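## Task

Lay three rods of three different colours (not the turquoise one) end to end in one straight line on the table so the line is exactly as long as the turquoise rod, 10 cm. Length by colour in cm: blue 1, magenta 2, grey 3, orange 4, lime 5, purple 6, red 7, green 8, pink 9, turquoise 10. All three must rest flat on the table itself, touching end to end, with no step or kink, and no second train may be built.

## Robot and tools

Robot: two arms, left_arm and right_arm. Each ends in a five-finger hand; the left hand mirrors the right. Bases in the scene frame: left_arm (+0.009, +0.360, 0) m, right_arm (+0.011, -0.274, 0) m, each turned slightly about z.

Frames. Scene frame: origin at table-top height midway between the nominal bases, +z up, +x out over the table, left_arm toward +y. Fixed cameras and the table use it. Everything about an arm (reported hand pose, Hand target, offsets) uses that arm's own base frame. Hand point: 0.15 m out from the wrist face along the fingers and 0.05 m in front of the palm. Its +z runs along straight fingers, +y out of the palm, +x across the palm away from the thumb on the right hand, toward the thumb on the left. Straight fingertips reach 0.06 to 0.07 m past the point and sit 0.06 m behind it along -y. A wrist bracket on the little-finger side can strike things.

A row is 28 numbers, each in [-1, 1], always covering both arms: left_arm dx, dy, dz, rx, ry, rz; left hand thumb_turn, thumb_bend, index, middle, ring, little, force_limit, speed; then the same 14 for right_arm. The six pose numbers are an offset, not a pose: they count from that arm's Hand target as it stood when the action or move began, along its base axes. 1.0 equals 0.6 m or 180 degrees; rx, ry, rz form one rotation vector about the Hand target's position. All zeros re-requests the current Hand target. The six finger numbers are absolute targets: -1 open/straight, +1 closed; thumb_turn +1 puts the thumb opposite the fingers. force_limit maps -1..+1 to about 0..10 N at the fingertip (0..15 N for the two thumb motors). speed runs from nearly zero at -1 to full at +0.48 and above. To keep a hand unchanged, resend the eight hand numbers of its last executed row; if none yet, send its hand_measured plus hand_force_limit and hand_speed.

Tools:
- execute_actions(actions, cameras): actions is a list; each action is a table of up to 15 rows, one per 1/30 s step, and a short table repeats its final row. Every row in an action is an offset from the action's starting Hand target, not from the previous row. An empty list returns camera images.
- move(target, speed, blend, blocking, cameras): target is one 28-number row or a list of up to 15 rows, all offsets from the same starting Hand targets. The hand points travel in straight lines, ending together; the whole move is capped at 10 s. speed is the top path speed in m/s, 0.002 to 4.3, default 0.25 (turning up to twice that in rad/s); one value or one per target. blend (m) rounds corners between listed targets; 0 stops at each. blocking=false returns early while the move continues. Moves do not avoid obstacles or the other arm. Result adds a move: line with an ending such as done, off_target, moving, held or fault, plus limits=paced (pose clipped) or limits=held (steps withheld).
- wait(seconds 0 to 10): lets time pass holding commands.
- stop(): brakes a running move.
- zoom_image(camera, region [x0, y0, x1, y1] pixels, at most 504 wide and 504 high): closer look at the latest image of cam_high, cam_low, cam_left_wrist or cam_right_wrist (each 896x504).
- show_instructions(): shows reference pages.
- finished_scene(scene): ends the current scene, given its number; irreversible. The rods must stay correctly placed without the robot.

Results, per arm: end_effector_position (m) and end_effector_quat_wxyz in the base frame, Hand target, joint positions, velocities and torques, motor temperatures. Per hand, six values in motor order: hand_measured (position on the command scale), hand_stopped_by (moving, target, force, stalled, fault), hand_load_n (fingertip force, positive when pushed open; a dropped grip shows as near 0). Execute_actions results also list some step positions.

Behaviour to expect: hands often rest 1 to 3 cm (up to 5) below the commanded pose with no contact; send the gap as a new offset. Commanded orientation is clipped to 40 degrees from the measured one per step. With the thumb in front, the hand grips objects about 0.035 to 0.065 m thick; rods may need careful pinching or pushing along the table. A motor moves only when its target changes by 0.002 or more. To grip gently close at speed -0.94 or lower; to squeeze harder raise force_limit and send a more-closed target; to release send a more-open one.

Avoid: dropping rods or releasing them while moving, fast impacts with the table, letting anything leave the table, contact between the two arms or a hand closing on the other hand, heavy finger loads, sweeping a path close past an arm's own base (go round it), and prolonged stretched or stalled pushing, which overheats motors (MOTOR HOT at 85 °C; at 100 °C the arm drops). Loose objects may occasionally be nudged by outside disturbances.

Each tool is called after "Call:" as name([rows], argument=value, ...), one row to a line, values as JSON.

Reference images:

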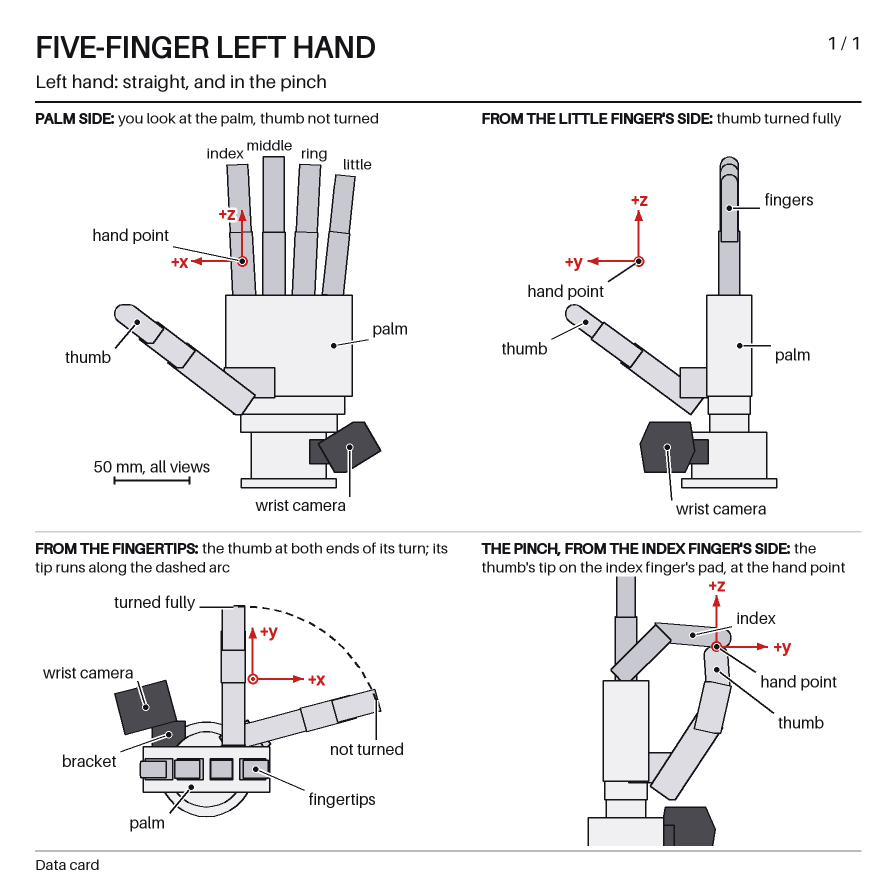

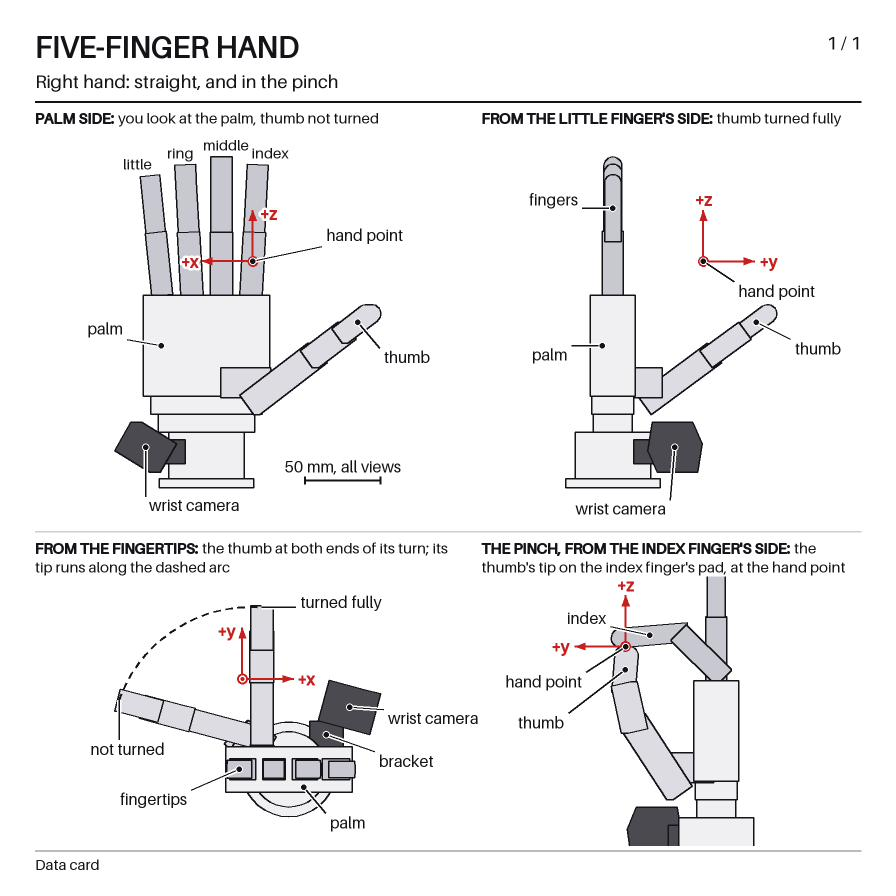

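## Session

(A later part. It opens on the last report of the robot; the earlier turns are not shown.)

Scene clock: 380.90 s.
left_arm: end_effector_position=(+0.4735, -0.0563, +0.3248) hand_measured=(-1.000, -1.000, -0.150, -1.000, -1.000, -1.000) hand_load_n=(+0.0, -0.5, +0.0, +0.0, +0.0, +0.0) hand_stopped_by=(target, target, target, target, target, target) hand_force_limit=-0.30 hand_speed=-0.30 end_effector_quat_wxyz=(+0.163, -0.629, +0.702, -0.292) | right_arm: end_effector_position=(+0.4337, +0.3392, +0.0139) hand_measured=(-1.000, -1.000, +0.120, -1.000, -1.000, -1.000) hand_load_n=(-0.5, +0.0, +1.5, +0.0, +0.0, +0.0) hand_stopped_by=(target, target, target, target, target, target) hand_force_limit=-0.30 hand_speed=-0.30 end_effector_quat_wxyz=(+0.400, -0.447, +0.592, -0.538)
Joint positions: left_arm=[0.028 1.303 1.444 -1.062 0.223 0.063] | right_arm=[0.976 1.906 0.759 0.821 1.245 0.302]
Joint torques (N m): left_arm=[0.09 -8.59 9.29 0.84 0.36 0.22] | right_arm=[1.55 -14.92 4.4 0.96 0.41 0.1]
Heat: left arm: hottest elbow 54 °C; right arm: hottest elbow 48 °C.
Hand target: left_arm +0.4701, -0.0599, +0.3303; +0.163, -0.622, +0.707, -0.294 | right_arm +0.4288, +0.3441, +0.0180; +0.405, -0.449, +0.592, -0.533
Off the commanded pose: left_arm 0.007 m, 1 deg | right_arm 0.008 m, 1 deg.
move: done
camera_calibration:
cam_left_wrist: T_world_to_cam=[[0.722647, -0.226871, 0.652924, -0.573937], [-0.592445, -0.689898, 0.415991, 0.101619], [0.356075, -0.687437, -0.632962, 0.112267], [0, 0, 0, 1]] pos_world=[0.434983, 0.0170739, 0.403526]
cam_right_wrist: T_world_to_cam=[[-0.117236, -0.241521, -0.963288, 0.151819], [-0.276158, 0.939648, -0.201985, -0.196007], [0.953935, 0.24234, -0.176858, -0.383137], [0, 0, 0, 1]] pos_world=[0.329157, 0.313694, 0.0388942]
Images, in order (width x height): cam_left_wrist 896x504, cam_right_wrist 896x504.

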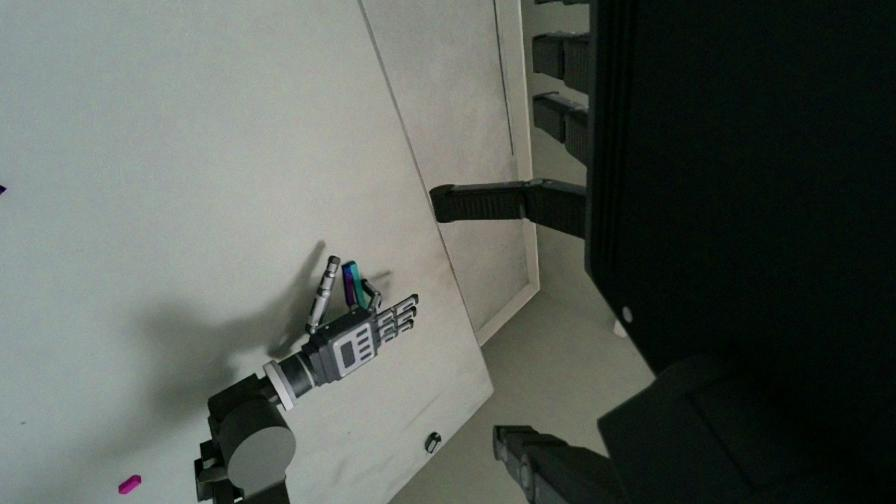

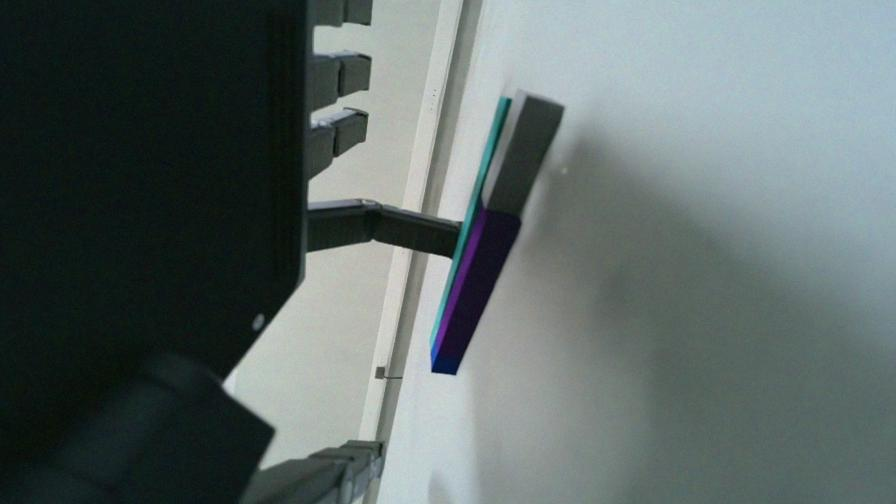

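Call:
move([
  [0,0,0,0,0,0,-1,-1,-0.15,-1,-1,-1,-0.3,-0.3,-0.0215,0.003,-0.0,0,0,0,-1,-1,0.12,-1,-1,-1,-0.3,-0.3],
], speed=[0.03], cameras=["cam_left_wrist", "cam_right_wrist"])

Call:
zoom_image(camera="cam_left_wrist", region=[320, 240, 400, 320])

Call:
zoom_image(camera="cam_right_wrist", region=[400, 60, 600, 390])

Scene clock: 385.07 s.
left_arm: end_effector_position=(+0.4735, -0.0563, +0.3248) hand_measured=(-1.000, -1.000, -0.150, -1.000, -1.000, -1.000) hand_load_n=(+0.0, +0.0, +0.0, +0.0, +0.0, +0.0) hand_stopped_by=(target, target, target, target, target, target) hand_force_limit=-0.30 hand_speed=-0.30 end_effector_quat_wxyz=(+0.163, -0.629, +0.702, -0.292) | right_arm: end_effector_position=(+0.4211, +0.3426, +0.0139) hand_measured=(-1.000, -1.000, +0.120, -1.000, -1.000, -1.000) hand_load_n=(-0.5, +0.0, +1.5, +0.0, +0.0, +0.0) hand_stopped_by=(target, target, target, target, target, target) hand_force_limit=-0.30 hand_speed=-0.30 end_effector_quat_wxyz=(+0.401, -0.448, +0.593, -0.537)
Joint positions: left_arm=[0.028 1.303 1.444 -1.062 0.223 0.063] | right_arm=[1.004 1.895 0.748 0.794 1.269 0.333]
Joint torques (N m): left_arm=[0.15 -8.53 9.29 0.76 0.36 0.25] | right_arm=[1.55 -14.92 4.12 1.02 0.5 0.1]
Heat: left arm: hottest elbow 54 °C; right arm: hottest elbow 47 °C.
Hand target: left_arm +0.4701, -0.0599, +0.3303; +0.163, -0.622, +0.707, -0.294 | right_arm +0.4158, +0.3460, +0.0180; +0.405, -0.450, +0.592, -0.533
Off the commanded pose: left_arm 0.007 m, 1 deg | right_arm 0.007 m, 1 deg.
move: done
camera_calibration:
cam_left_wrist: T_world_to_cam=[[0.722647, -0.226871, 0.652924, -0.573937], [-0.592445, -0.689898, 0.415991, 0.101619], [0.356075, -0.687437, -0.632962, 0.112267], [0, 0, 0, 1]] pos_world=[0.434983, 0.0170739, 0.403526]
cam_right_wrist: T_world_to_cam=[[-0.116557, -0.239687, -0.963828, 0.150261], [-0.278029, 0.939517, -0.200019, -0.201936], [0.953475, 0.244658, -0.176147, -0.37262], [0, 0, 0, 1]] pos_world=[0.316654, 0.316902, 0.0387984]
Images, in order (width x height): cam_left_wrist 896x504, cam_right_wrist 896x504.

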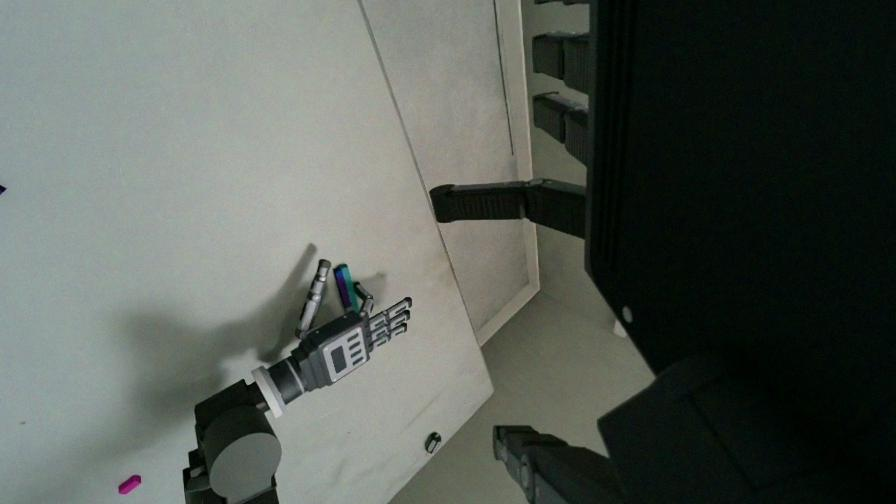

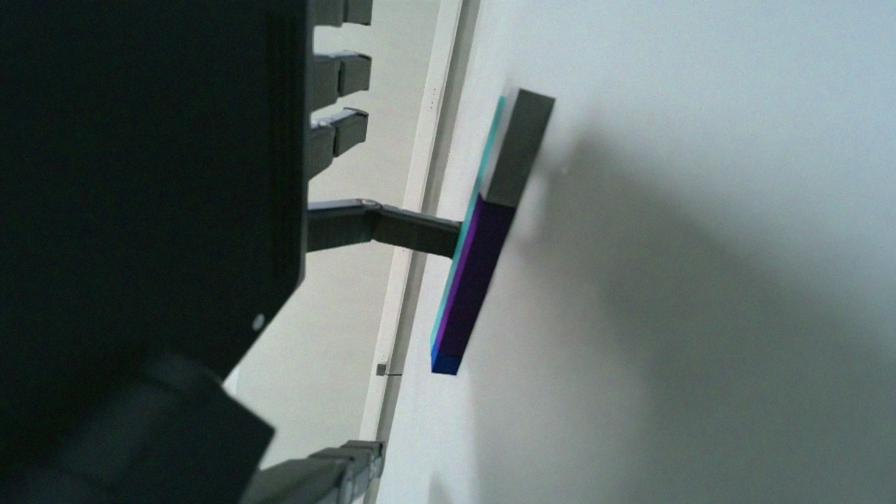

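Scaled by 6.300 from the camera's 896x504 image, which has a finer 1280x720 frame.

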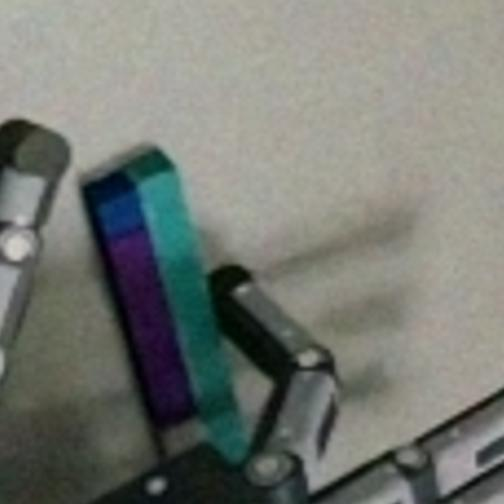

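Scaled by 1.527 from the camera's 896x504 image, which has a finer 1280x720 frame.

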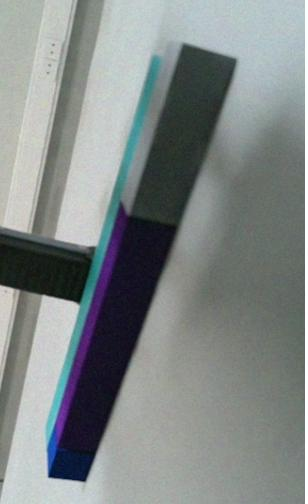

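Call:
move([
  [0,0,0,0,0,0,-1,-1,-0.15,-1,-1,-1,-0.3,-0.3,-0.016,0.003,-0.0,0,0,0,-1,-1,0.12,-1,-1,-1,-0.3,-0.3],
], speed=[0.03], cameras=["cam_left_wrist", "cam_right_wrist"])

Call:
zoom_image(camera="cam_left_wrist", region=[320, 240, 400, 320])

Call:
zoom_image(camera="cam_right_wrist", region=[420, 70, 580, 230])

Call:
zoom_image(camera="cam_right_wrist", region=[400, 220, 560, 390])

Scene clock: 389.57 s.
left_arm: end_effector_position=(+0.4735, -0.0563, +0.3248) hand_measured=(-1.000, -1.000, -0.150, -1.000, -1.000, -1.000) hand_load_n=(+0.0, +0.0, +0.0, +0.0, +0.0, +0.0) hand_stopped_by=(target, target, target, target, target, target) hand_force_limit=-0.30 hand_speed=-0.30 end_effector_quat_wxyz=(+0.163, -0.629, +0.702, -0.292) | right_arm: end_effector_position=(+0.4118, +0.3443, +0.0140) hand_measured=(-1.000, -1.000, +0.120, -1.000, -1.000, -1.000) hand_load_n=(+0.0, +0.0, +1.5, +0.0, +0.0, -0.5) hand_stopped_by=(target, target, target, target, target, target) hand_force_limit=-0.30 hand_speed=-0.30 end_effector_quat_wxyz=(+0.401, -0.447, +0.593, -0.537)
Joint positions: left_arm=[0.028 1.303 1.444 -1.062 0.223 0.063] | right_arm=[1.025 1.886 0.74 0.768 1.289 0.36]
Joint torques (N m): left_arm=[0.15 -8.53 9.43 0.87 0.35 0.23] | right_arm=[1.49 -14.8 4.12 0.99 0.52 0.1]
Heat: left arm: hottest elbow 54 °C; right arm: hottest elbow 47 °C.
Hand target: left_arm +0.4701, -0.0599, +0.3303; +0.163, -0.622, +0.707, -0.294 | right_arm +0.4063, +0.3477, +0.0181; +0.405, -0.449, +0.592, -0.533
Off the commanded pose: left_arm 0.007 m, 1 deg | right_arm 0.008 m, 1 deg.
move: done
camera_calibration:
cam_left_wrist: T_world_to_cam=[[0.722647, -0.226871, 0.652924, -0.573937], [-0.592445, -0.689898, 0.415991, 0.101619], [0.356075, -0.687437, -0.632962, 0.112267], [0, 0, 0, 1]] pos_world=[0.434983, 0.0170739, 0.403526]
cam_right_wrist: T_world_to_cam=[[-0.116729, -0.239513, -0.96385, 0.149691], [-0.277414, 0.93972, -0.19992, -0.206474], [0.953633, 0.244049, -0.176137, -0.363935], [0, 0, 0, 1]] pos_world=[0.307255, 0.318699, 0.0388985]
Images, in order (width x height): cam_left_wrist 896x504, cam_right_wrist 896x504.

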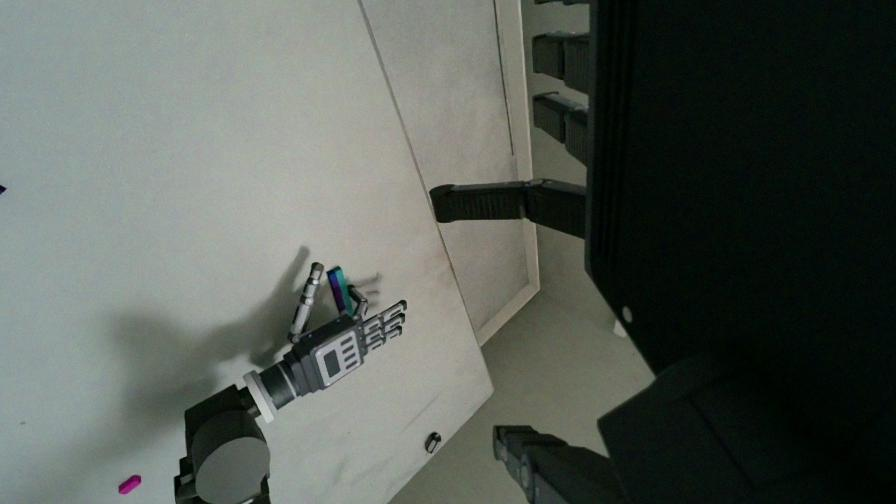

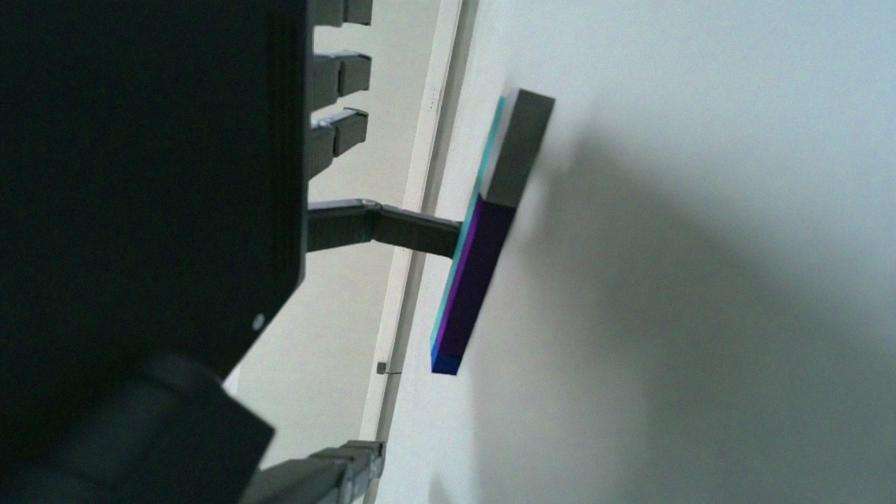

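Scaled by 6.300 from the camera's 896x504 image, which has a finer 1280x720 frame.

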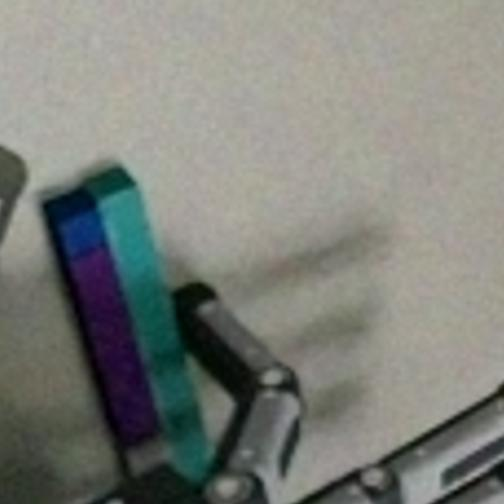

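Scaled by 3.150 from the camera's 896x504 image, which has a finer 1280x720 frame.

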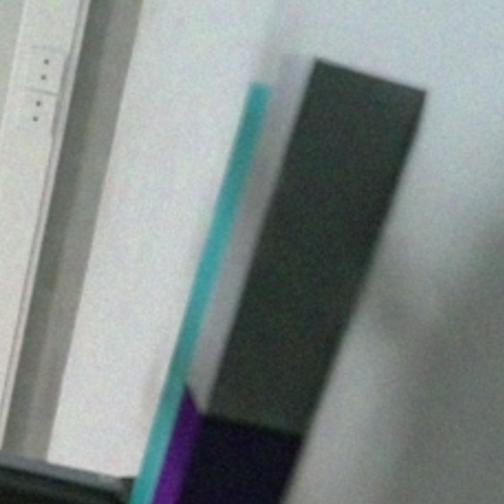

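Scaled by 2.965 from the camera's 896x504 image, which has a finer 1280x720 frame.

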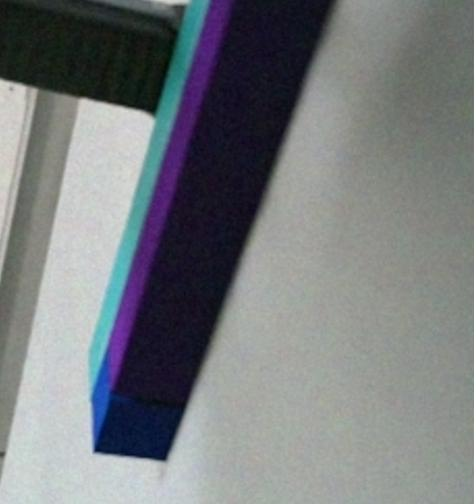

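Call:
move([
  [0,0,0,0,0,0,-1,-1,-0.15,-1,-1,-1,-0.3,-0.3,0.042,-0.01,0.0,0,0,0,-1,-1,0.12,-1,-1,-1,-0.3,-0.3],
  [0,0,0,0,0,0,-1,-1,-0.15,-1,-1,-1,-0.3,-0.3,0.042,-0.01,0.12,0,0,0,-1,-1,0.12,-1,-1,-1,-0.3,-0.3],
  [0,0,0,0,0,0,-1,-1,-0.15,-1,-1,-1,-0.3,-0.3,-0.0575,-0.1095,0.12,0,0,0,-1,-1,0.12,-1,-1,-1,-0.3,-0.3],
], speed=[0.04, 0.1, 0.12], cameras=["cam_left_wrist", "cam_right_wrist"])

Call:
zoom_image(camera="cam_right_wrist", region=[470, 270, 590, 450])

Call:
zoom_image(camera="cam_left_wrist", region=[320, 255, 370, 325])

Scene clock: 399.87 s.
left_arm: end_effector_position=(+0.4735, -0.0563, +0.3248) hand_measured=(-1.000, -1.000, -0.150, -1.000, -1.000, -1.000) hand_load_n=(+0.0, +0.0, +0.0, +0.0, +0.0, +0.0) hand_stopped_by=(target, target, target, target, target, target) hand_force_limit=-0.30 hand_speed=-0.30 end_effector_quat_wxyz=(+0.163, -0.629, +0.702, -0.292) | right_arm: end_effector_position=(+0.3738, +0.2774, +0.0839) hand_measured=(-1.000, -1.000, +0.120, -1.000, -1.000, -1.000) hand_load_n=(+0.0, +0.0, +0.0, +0.0, +0.0, +0.0) hand_stopped_by=(target, target, target, target, target, target) hand_force_limit=-0.30 hand_speed=-0.30 end_effector_quat_wxyz=(+0.397, -0.453, +0.590, -0.537)
Joint positions: left_arm=[0.028 1.303 1.444 -1.062 0.223 0.063] | right_arm=[1.017 1.531 0.542 0.612 1.277 0.344]
Joint torques (N m): left_arm=[0.56 -8.64 9.35 0.83 0.36 0.22] | right_arm=[1.38 -10.17 6.31 1.11 0.61 0.11]
Heat: left arm: hottest elbow 54 °C; right arm: hottest elbow 46 °C.
Hand target: left_arm +0.4701, -0.0599, +0.3303; +0.163, -0.622, +0.707, -0.294 | right_arm +0.3718, +0.2820, +0.0900; +0.405, -0.449, +0.592, -0.533
Off the commanded pose: left_arm 0.007 m, 1 deg | right_arm 0.008 m, 1 deg.
move: done
camera_calibration:
cam_left_wrist: T_world_to_cam=[[0.722647, -0.226871, 0.652924, -0.573937], [-0.592445, -0.689898, 0.415991, 0.101619], [0.356075, -0.687437, -0.632962, 0.112267], [0, 0, 0, 1]] pos_world=[0.434983, 0.0170739, 0.403526]
cam_right_wrist: T_world_to_cam=[[-0.122813, -0.251673, -0.959988, 0.201857], [-0.28369, 0.935851, -0.209052, -0.135967], [0.951019, 0.246664, -0.186332, -0.297929], [0, 0, 0, 1]] pos_world=[0.269555, 0.251536, 0.109843]
Images, in order (width x height): cam_left_wrist 896x504, cam_right_wrist 896x504.

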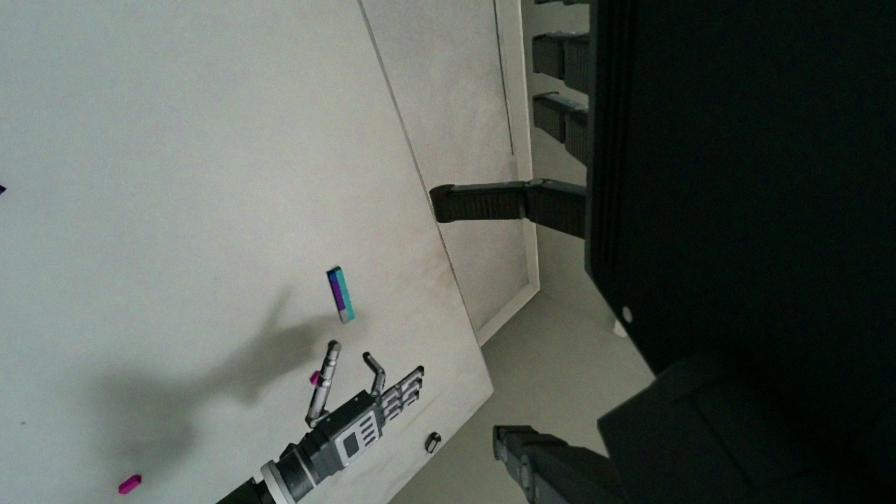

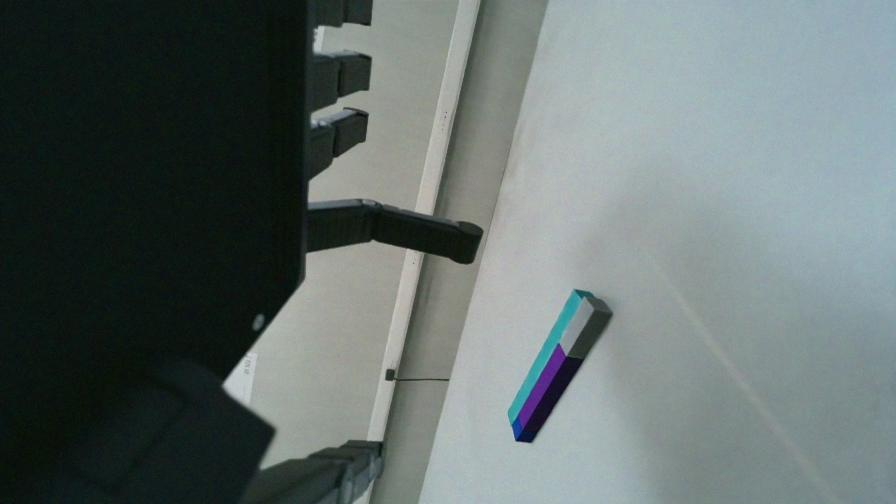

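Scaled by 2.800 from the camera's 896x504 image, which has a finer 1280x720 frame.

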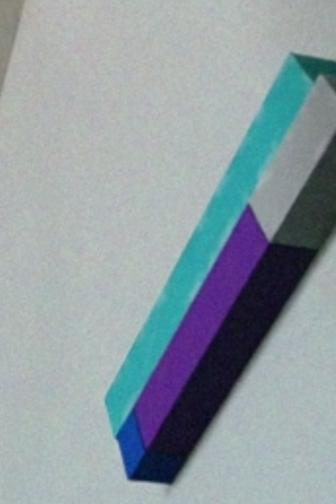

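Scaled by 7.200 from the camera's 896x504 image, which has a finer 1280x720 frame.

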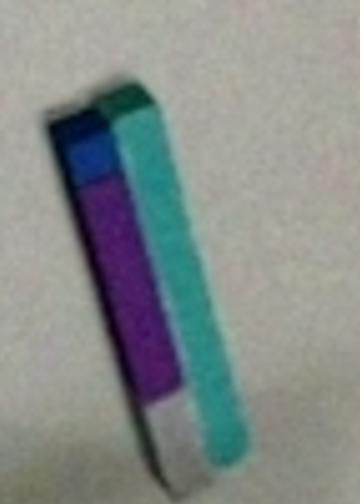

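Let me look closely at the joints before deciding on the end push.

Call:
zoom_image(camera="cam_right_wrist", region=[545, 280, 620, 375])

Call:
zoom_image(camera="cam_right_wrist", region=[500, 390, 560, 450])

Call:
zoom_image(camera="cam_left_wrist", region=[322, 262, 352, 300])

Scaled by 5.305 from the camera's 896x504 image, which has a finer 1280x720 frame.

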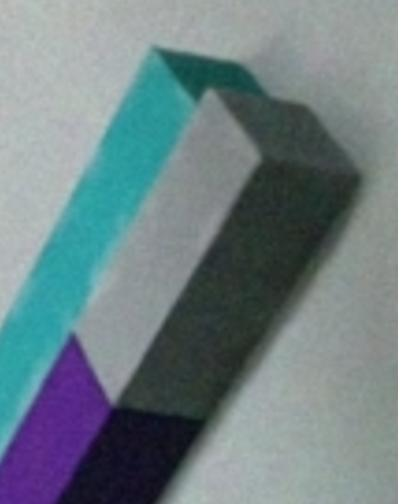

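Scaled by 8.400 from the camera's 896x504 image, which has a finer 1280x720 frame.

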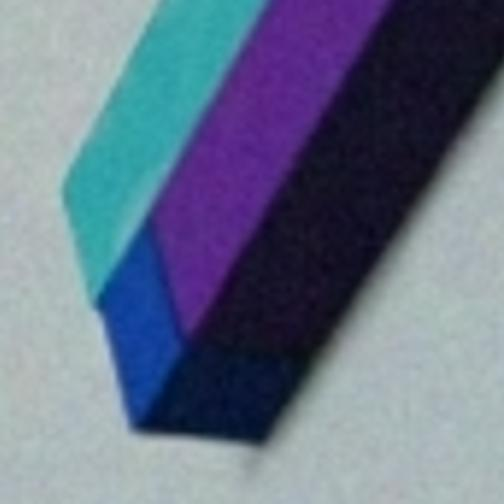

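Scaled by 13.263 from the camera's 896x504 image, which has a finer 1280x720 frame.

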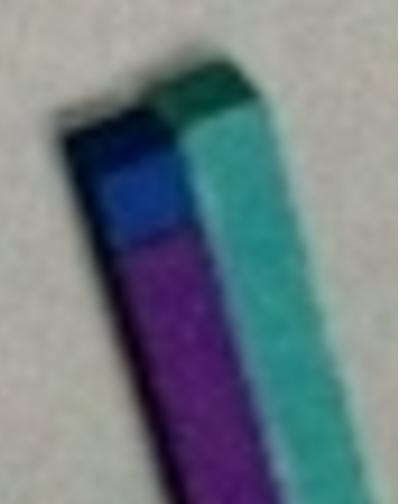

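Call:
move([
  [0,0,0,0,0,0,-1,-1,-0.15,-1,-1,-1,-0.3,-0.3,-0.0097,0.0027,-0.1225,0,0,0,-1,-1,0.12,-1,-1,-1,-0.3,-0.3],
  [0,0,0,0,0,0,-1,-1,-0.15,-1,-1,-1,-0.3,-0.3,0.003,0.051,-0.1225,0,0,0,-1,-1,0.12,-1,-1,-1,-0.3,-0.3],
], speed=[0.08, 0.04], cameras=["cam_left_wrist", "cam_right_wrist"])

Call:
zoom_image(camera="cam_right_wrist", region=[380, 200, 520, 430])

Call:
zoom_image(camera="cam_left_wrist", region=[310, 255, 370, 340])

Scene clock: 411.33 s.
left_arm: end_effector_position=(+0.4735, -0.0563, +0.3248) hand_measured=(-1.000, -1.000, -0.150, -1.000, -1.000, -1.000) hand_load_n=(+0.0, +0.0, +0.0, +0.0, +0.0, +0.0) hand_stopped_by=(target, target, target, target, target, target) hand_force_limit=-0.30 hand_speed=-0.30 end_effector_quat_wxyz=(+0.163, -0.629, +0.702, -0.292) | right_arm: end_effector_position=(+0.3714, +0.3004, +0.0162) hand_measured=(-1.000, -1.000, +0.120, -1.000, -1.000, -1.000) hand_load_n=(-0.5, +0.0, +0.0, +0.0, +0.0, +0.0) hand_stopped_by=(target, target, target, target, target, target) hand_force_limit=-0.30 hand_speed=-0.30 end_effector_quat_wxyz=(+0.399, -0.452, +0.590, -0.537)
Joint positions: left_arm=[0.028 1.303 1.444 -1.062 0.223 0.063] | right_arm=[1.055 1.79 0.576 0.791 1.311 0.397]
Joint torques (N m): left_arm=[0.03 -8.47 9.35 0.73 0.36 0.21] | right_arm=[1.44 -10.05 6.5 1.17 0.69 0.11]
Heat: left arm: hottest elbow 54 °C; right arm: hottest elbow 45 °C.
Hand target: left_arm +0.4701, -0.0599, +0.3303; +0.163, -0.622, +0.707, -0.294 | right_arm +0.3736, +0.3127, +0.0166; +0.405, -0.449, +0.592, -0.533
Off the commanded pose: left_arm 0.007 m, 1 deg | right_arm 0.012 m, 1 deg.
move: off_target (right_arm)
camera_calibration:
cam_left_wrist: T_world_to_cam=[[0.722647, -0.226871, 0.652924, -0.573937], [-0.592445, -0.689898, 0.415991, 0.101619], [0.356075, -0.687437, -0.632962, 0.112267], [0, 0, 0, 1]] pos_world=[0.434983, 0.0170739, 0.403526]
cam_right_wrist: T_world_to_cam=[[-0.120179, -0.2474, -0.961431, 0.140128], [-0.283948, 0.936558, -0.205506, -0.172492], [0.951278, 0.248298, -0.182804, -0.314618], [0, 0, 0, 1]] pos_world=[0.267151, 0.274335, 0.041762]
Images, in order (width x height): cam_left_wrist 896x504, cam_right_wrist 896x504.

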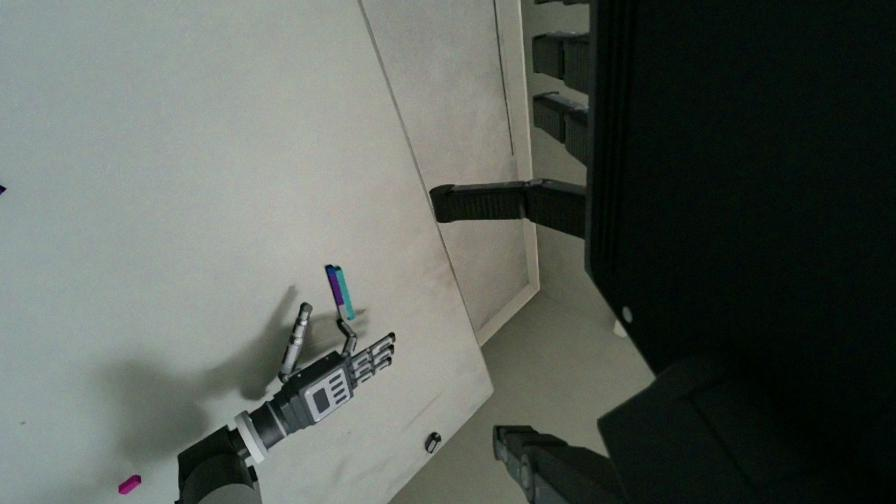

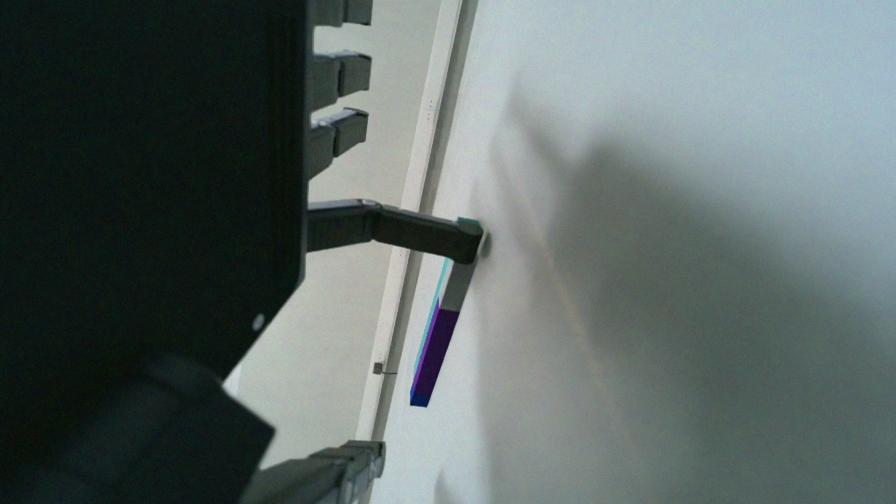

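Scaled by 2.191 from the camera's 896x504 image, which has a finer 1280x720 frame.

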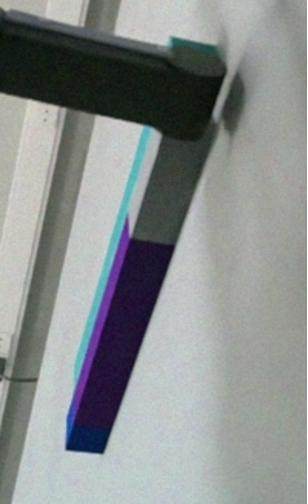

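Scaled by 5.929 from the camera's 896x504 image, which has a finer 1280x720 frame.

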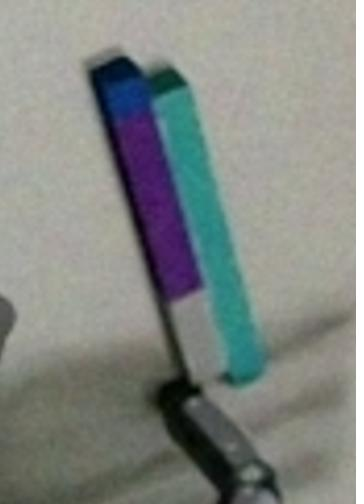

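Call:
move([
  [0,0,0,0,0,0,-1,-1,-0.15,-1,-1,-1,-0.3,-0.3,-0.01,-0.055,0,0,0,0,-1,-1,0.12,-1,-1,-1,-0.3,-0.3],
  [0,0,0,0,0,0,-1,-1,-0.15,-1,-1,-1,-0.3,-0.3,-0.04,-0.055,0.15,0,0,0,-1,-1,0.12,-1,-1,-1,-0.3,-0.3],
], speed=[0.04, 0.12], cameras=["cam_left_wrist", "cam_right_wrist"])

Call:
zoom_image(camera="cam_right_wrist", region=[500, 260, 620, 440])

Call:
zoom_image(camera="cam_left_wrist", region=[318, 255, 362, 325])

Scene clock: 417.20 s.
left_arm: end_effector_position=(+0.4735, -0.0563, +0.3248) hand_measured=(-1.000, -1.000, -0.150, -1.000, -1.000, -1.000) hand_load_n=(-0.5, +0.0, +0.0, +0.0, +0.0, +0.0) hand_stopped_by=(target, target, target, target, target, target) hand_force_limit=-0.30 hand_speed=-0.30 end_effector_quat_wxyz=(+0.163, -0.629, +0.702, -0.292) | right_arm: end_effector_position=(+0.3468, +0.2666, +0.0944) hand_measured=(-1.000, -1.000, +0.120, -1.000, -1.000, -1.000) hand_load_n=(+0.0, +0.0, +0.0, +0.0, -0.5, +0.0) hand_stopped_by=(target, target, target, target, target, target) hand_force_limit=-0.30 hand_speed=-0.30 end_effector_quat_wxyz=(+0.391, -0.459, +0.587, -0.540)
Joint positions: left_arm=[0.028 1.303 1.444 -1.062 0.223 0.063] | right_arm=[1.069 1.428 0.505 0.454 1.324 0.421]
Joint torques (N m): left_arm=[0.62 -8.35 9.28 0.83 0.37 0.2] | right_arm=[1.44 -8.59 8.94 1.06 0.7 0.12]
Heat: left arm: hottest elbow 54 °C; right arm: hottest elbow 45 °C.
Hand target: left_arm +0.4701, -0.0599, +0.3303; +0.163, -0.622, +0.707, -0.294 | right_arm +0.3496, +0.2797, +0.1066; +0.405, -0.449, +0.592, -0.533
Off the commanded pose: left_arm 0.007 m, 1 deg | right_arm 0.018 m, 2 deg.
move: off_target (right_arm)
camera_calibration:
cam_left_wrist: T_world_to_cam=[[0.722647, -0.226871, 0.652924, -0.573937], [-0.592445, -0.689898, 0.415991, 0.101619], [0.356075, -0.687437, -0.632962, 0.112267], [0, 0, 0, 1]] pos_world=[0.434983, 0.0170739, 0.403526]
cam_right_wrist: T_world_to_cam=[[-0.130469, -0.266397, -0.954992, 0.21213], [-0.285693, 0.932471, -0.221084, -0.128581], [0.949398, 0.24399, -0.197767, -0.265347], [0, 0, 0, 1]] pos_world=[0.242862, 0.241151, 0.121679]
Images, in order (width x height): cam_left_wrist 896x504, cam_right_wrist 896x504.

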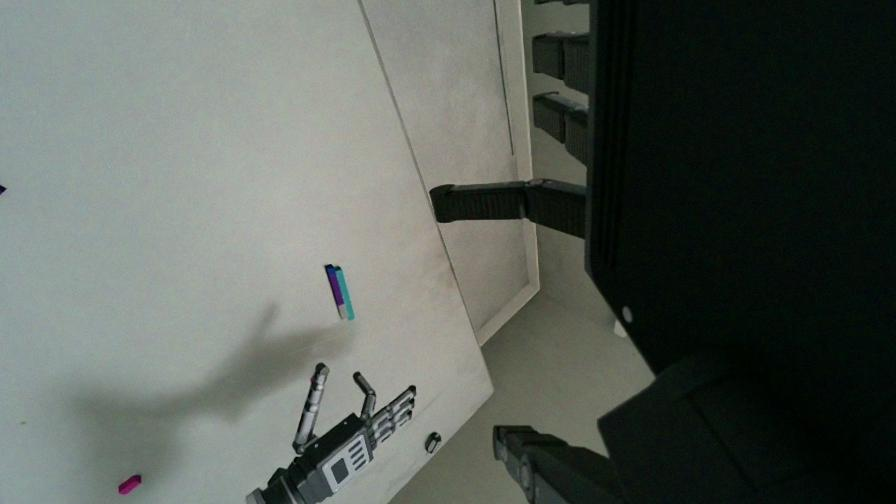

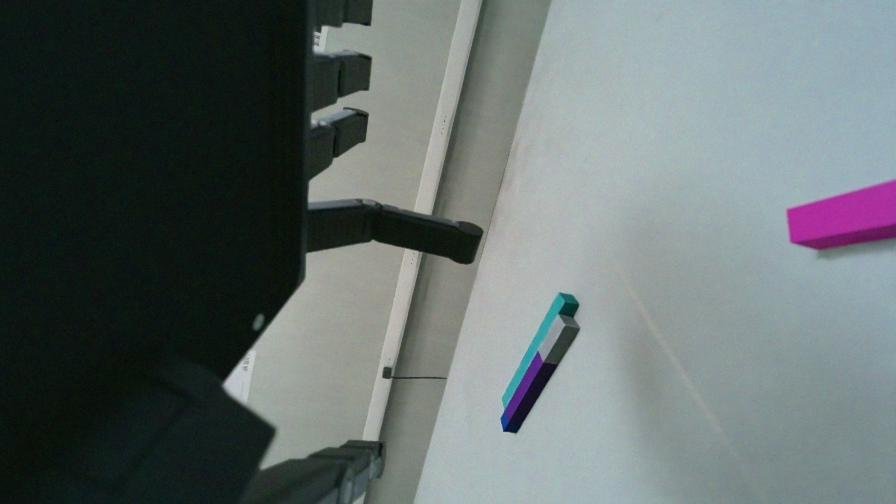

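Scaled by 2.800 from the camera's 896x504 image, which has a finer 1280x720 frame.

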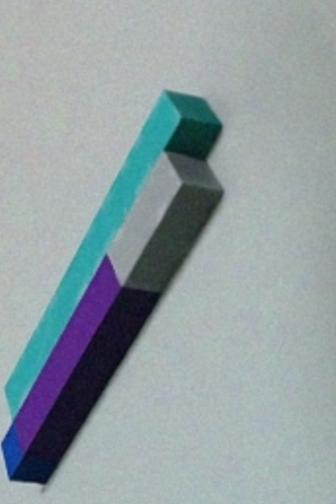

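Scaled by 7.200 from the camera's 896x504 image, which has a finer 1280x720 frame.

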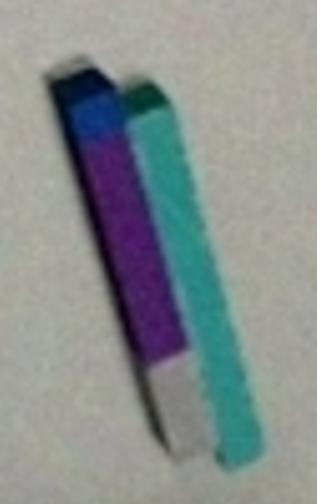

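Call:
zoom_image(camera="cam_right_wrist", region=[530, 285, 590, 385])

Call:
zoom_image(camera="cam_right_wrist", region=[492, 370, 552, 440])

Scaled by 5.040 from the camera's 896x504 image, which has a finer 1280x720 frame.

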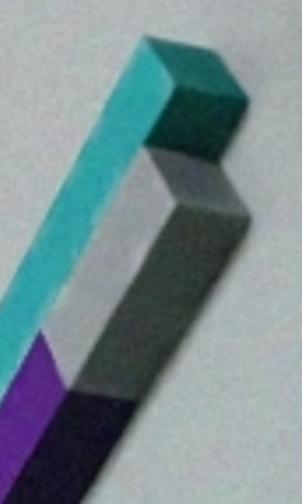

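Scaled by 7.200 from the camera's 896x504 image, which has a finer 1280x720 frame.

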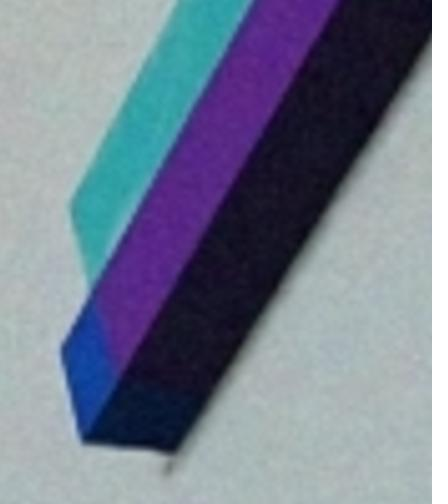

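Call:
finished_scene(scene=3)

The scene is finished: the task was done.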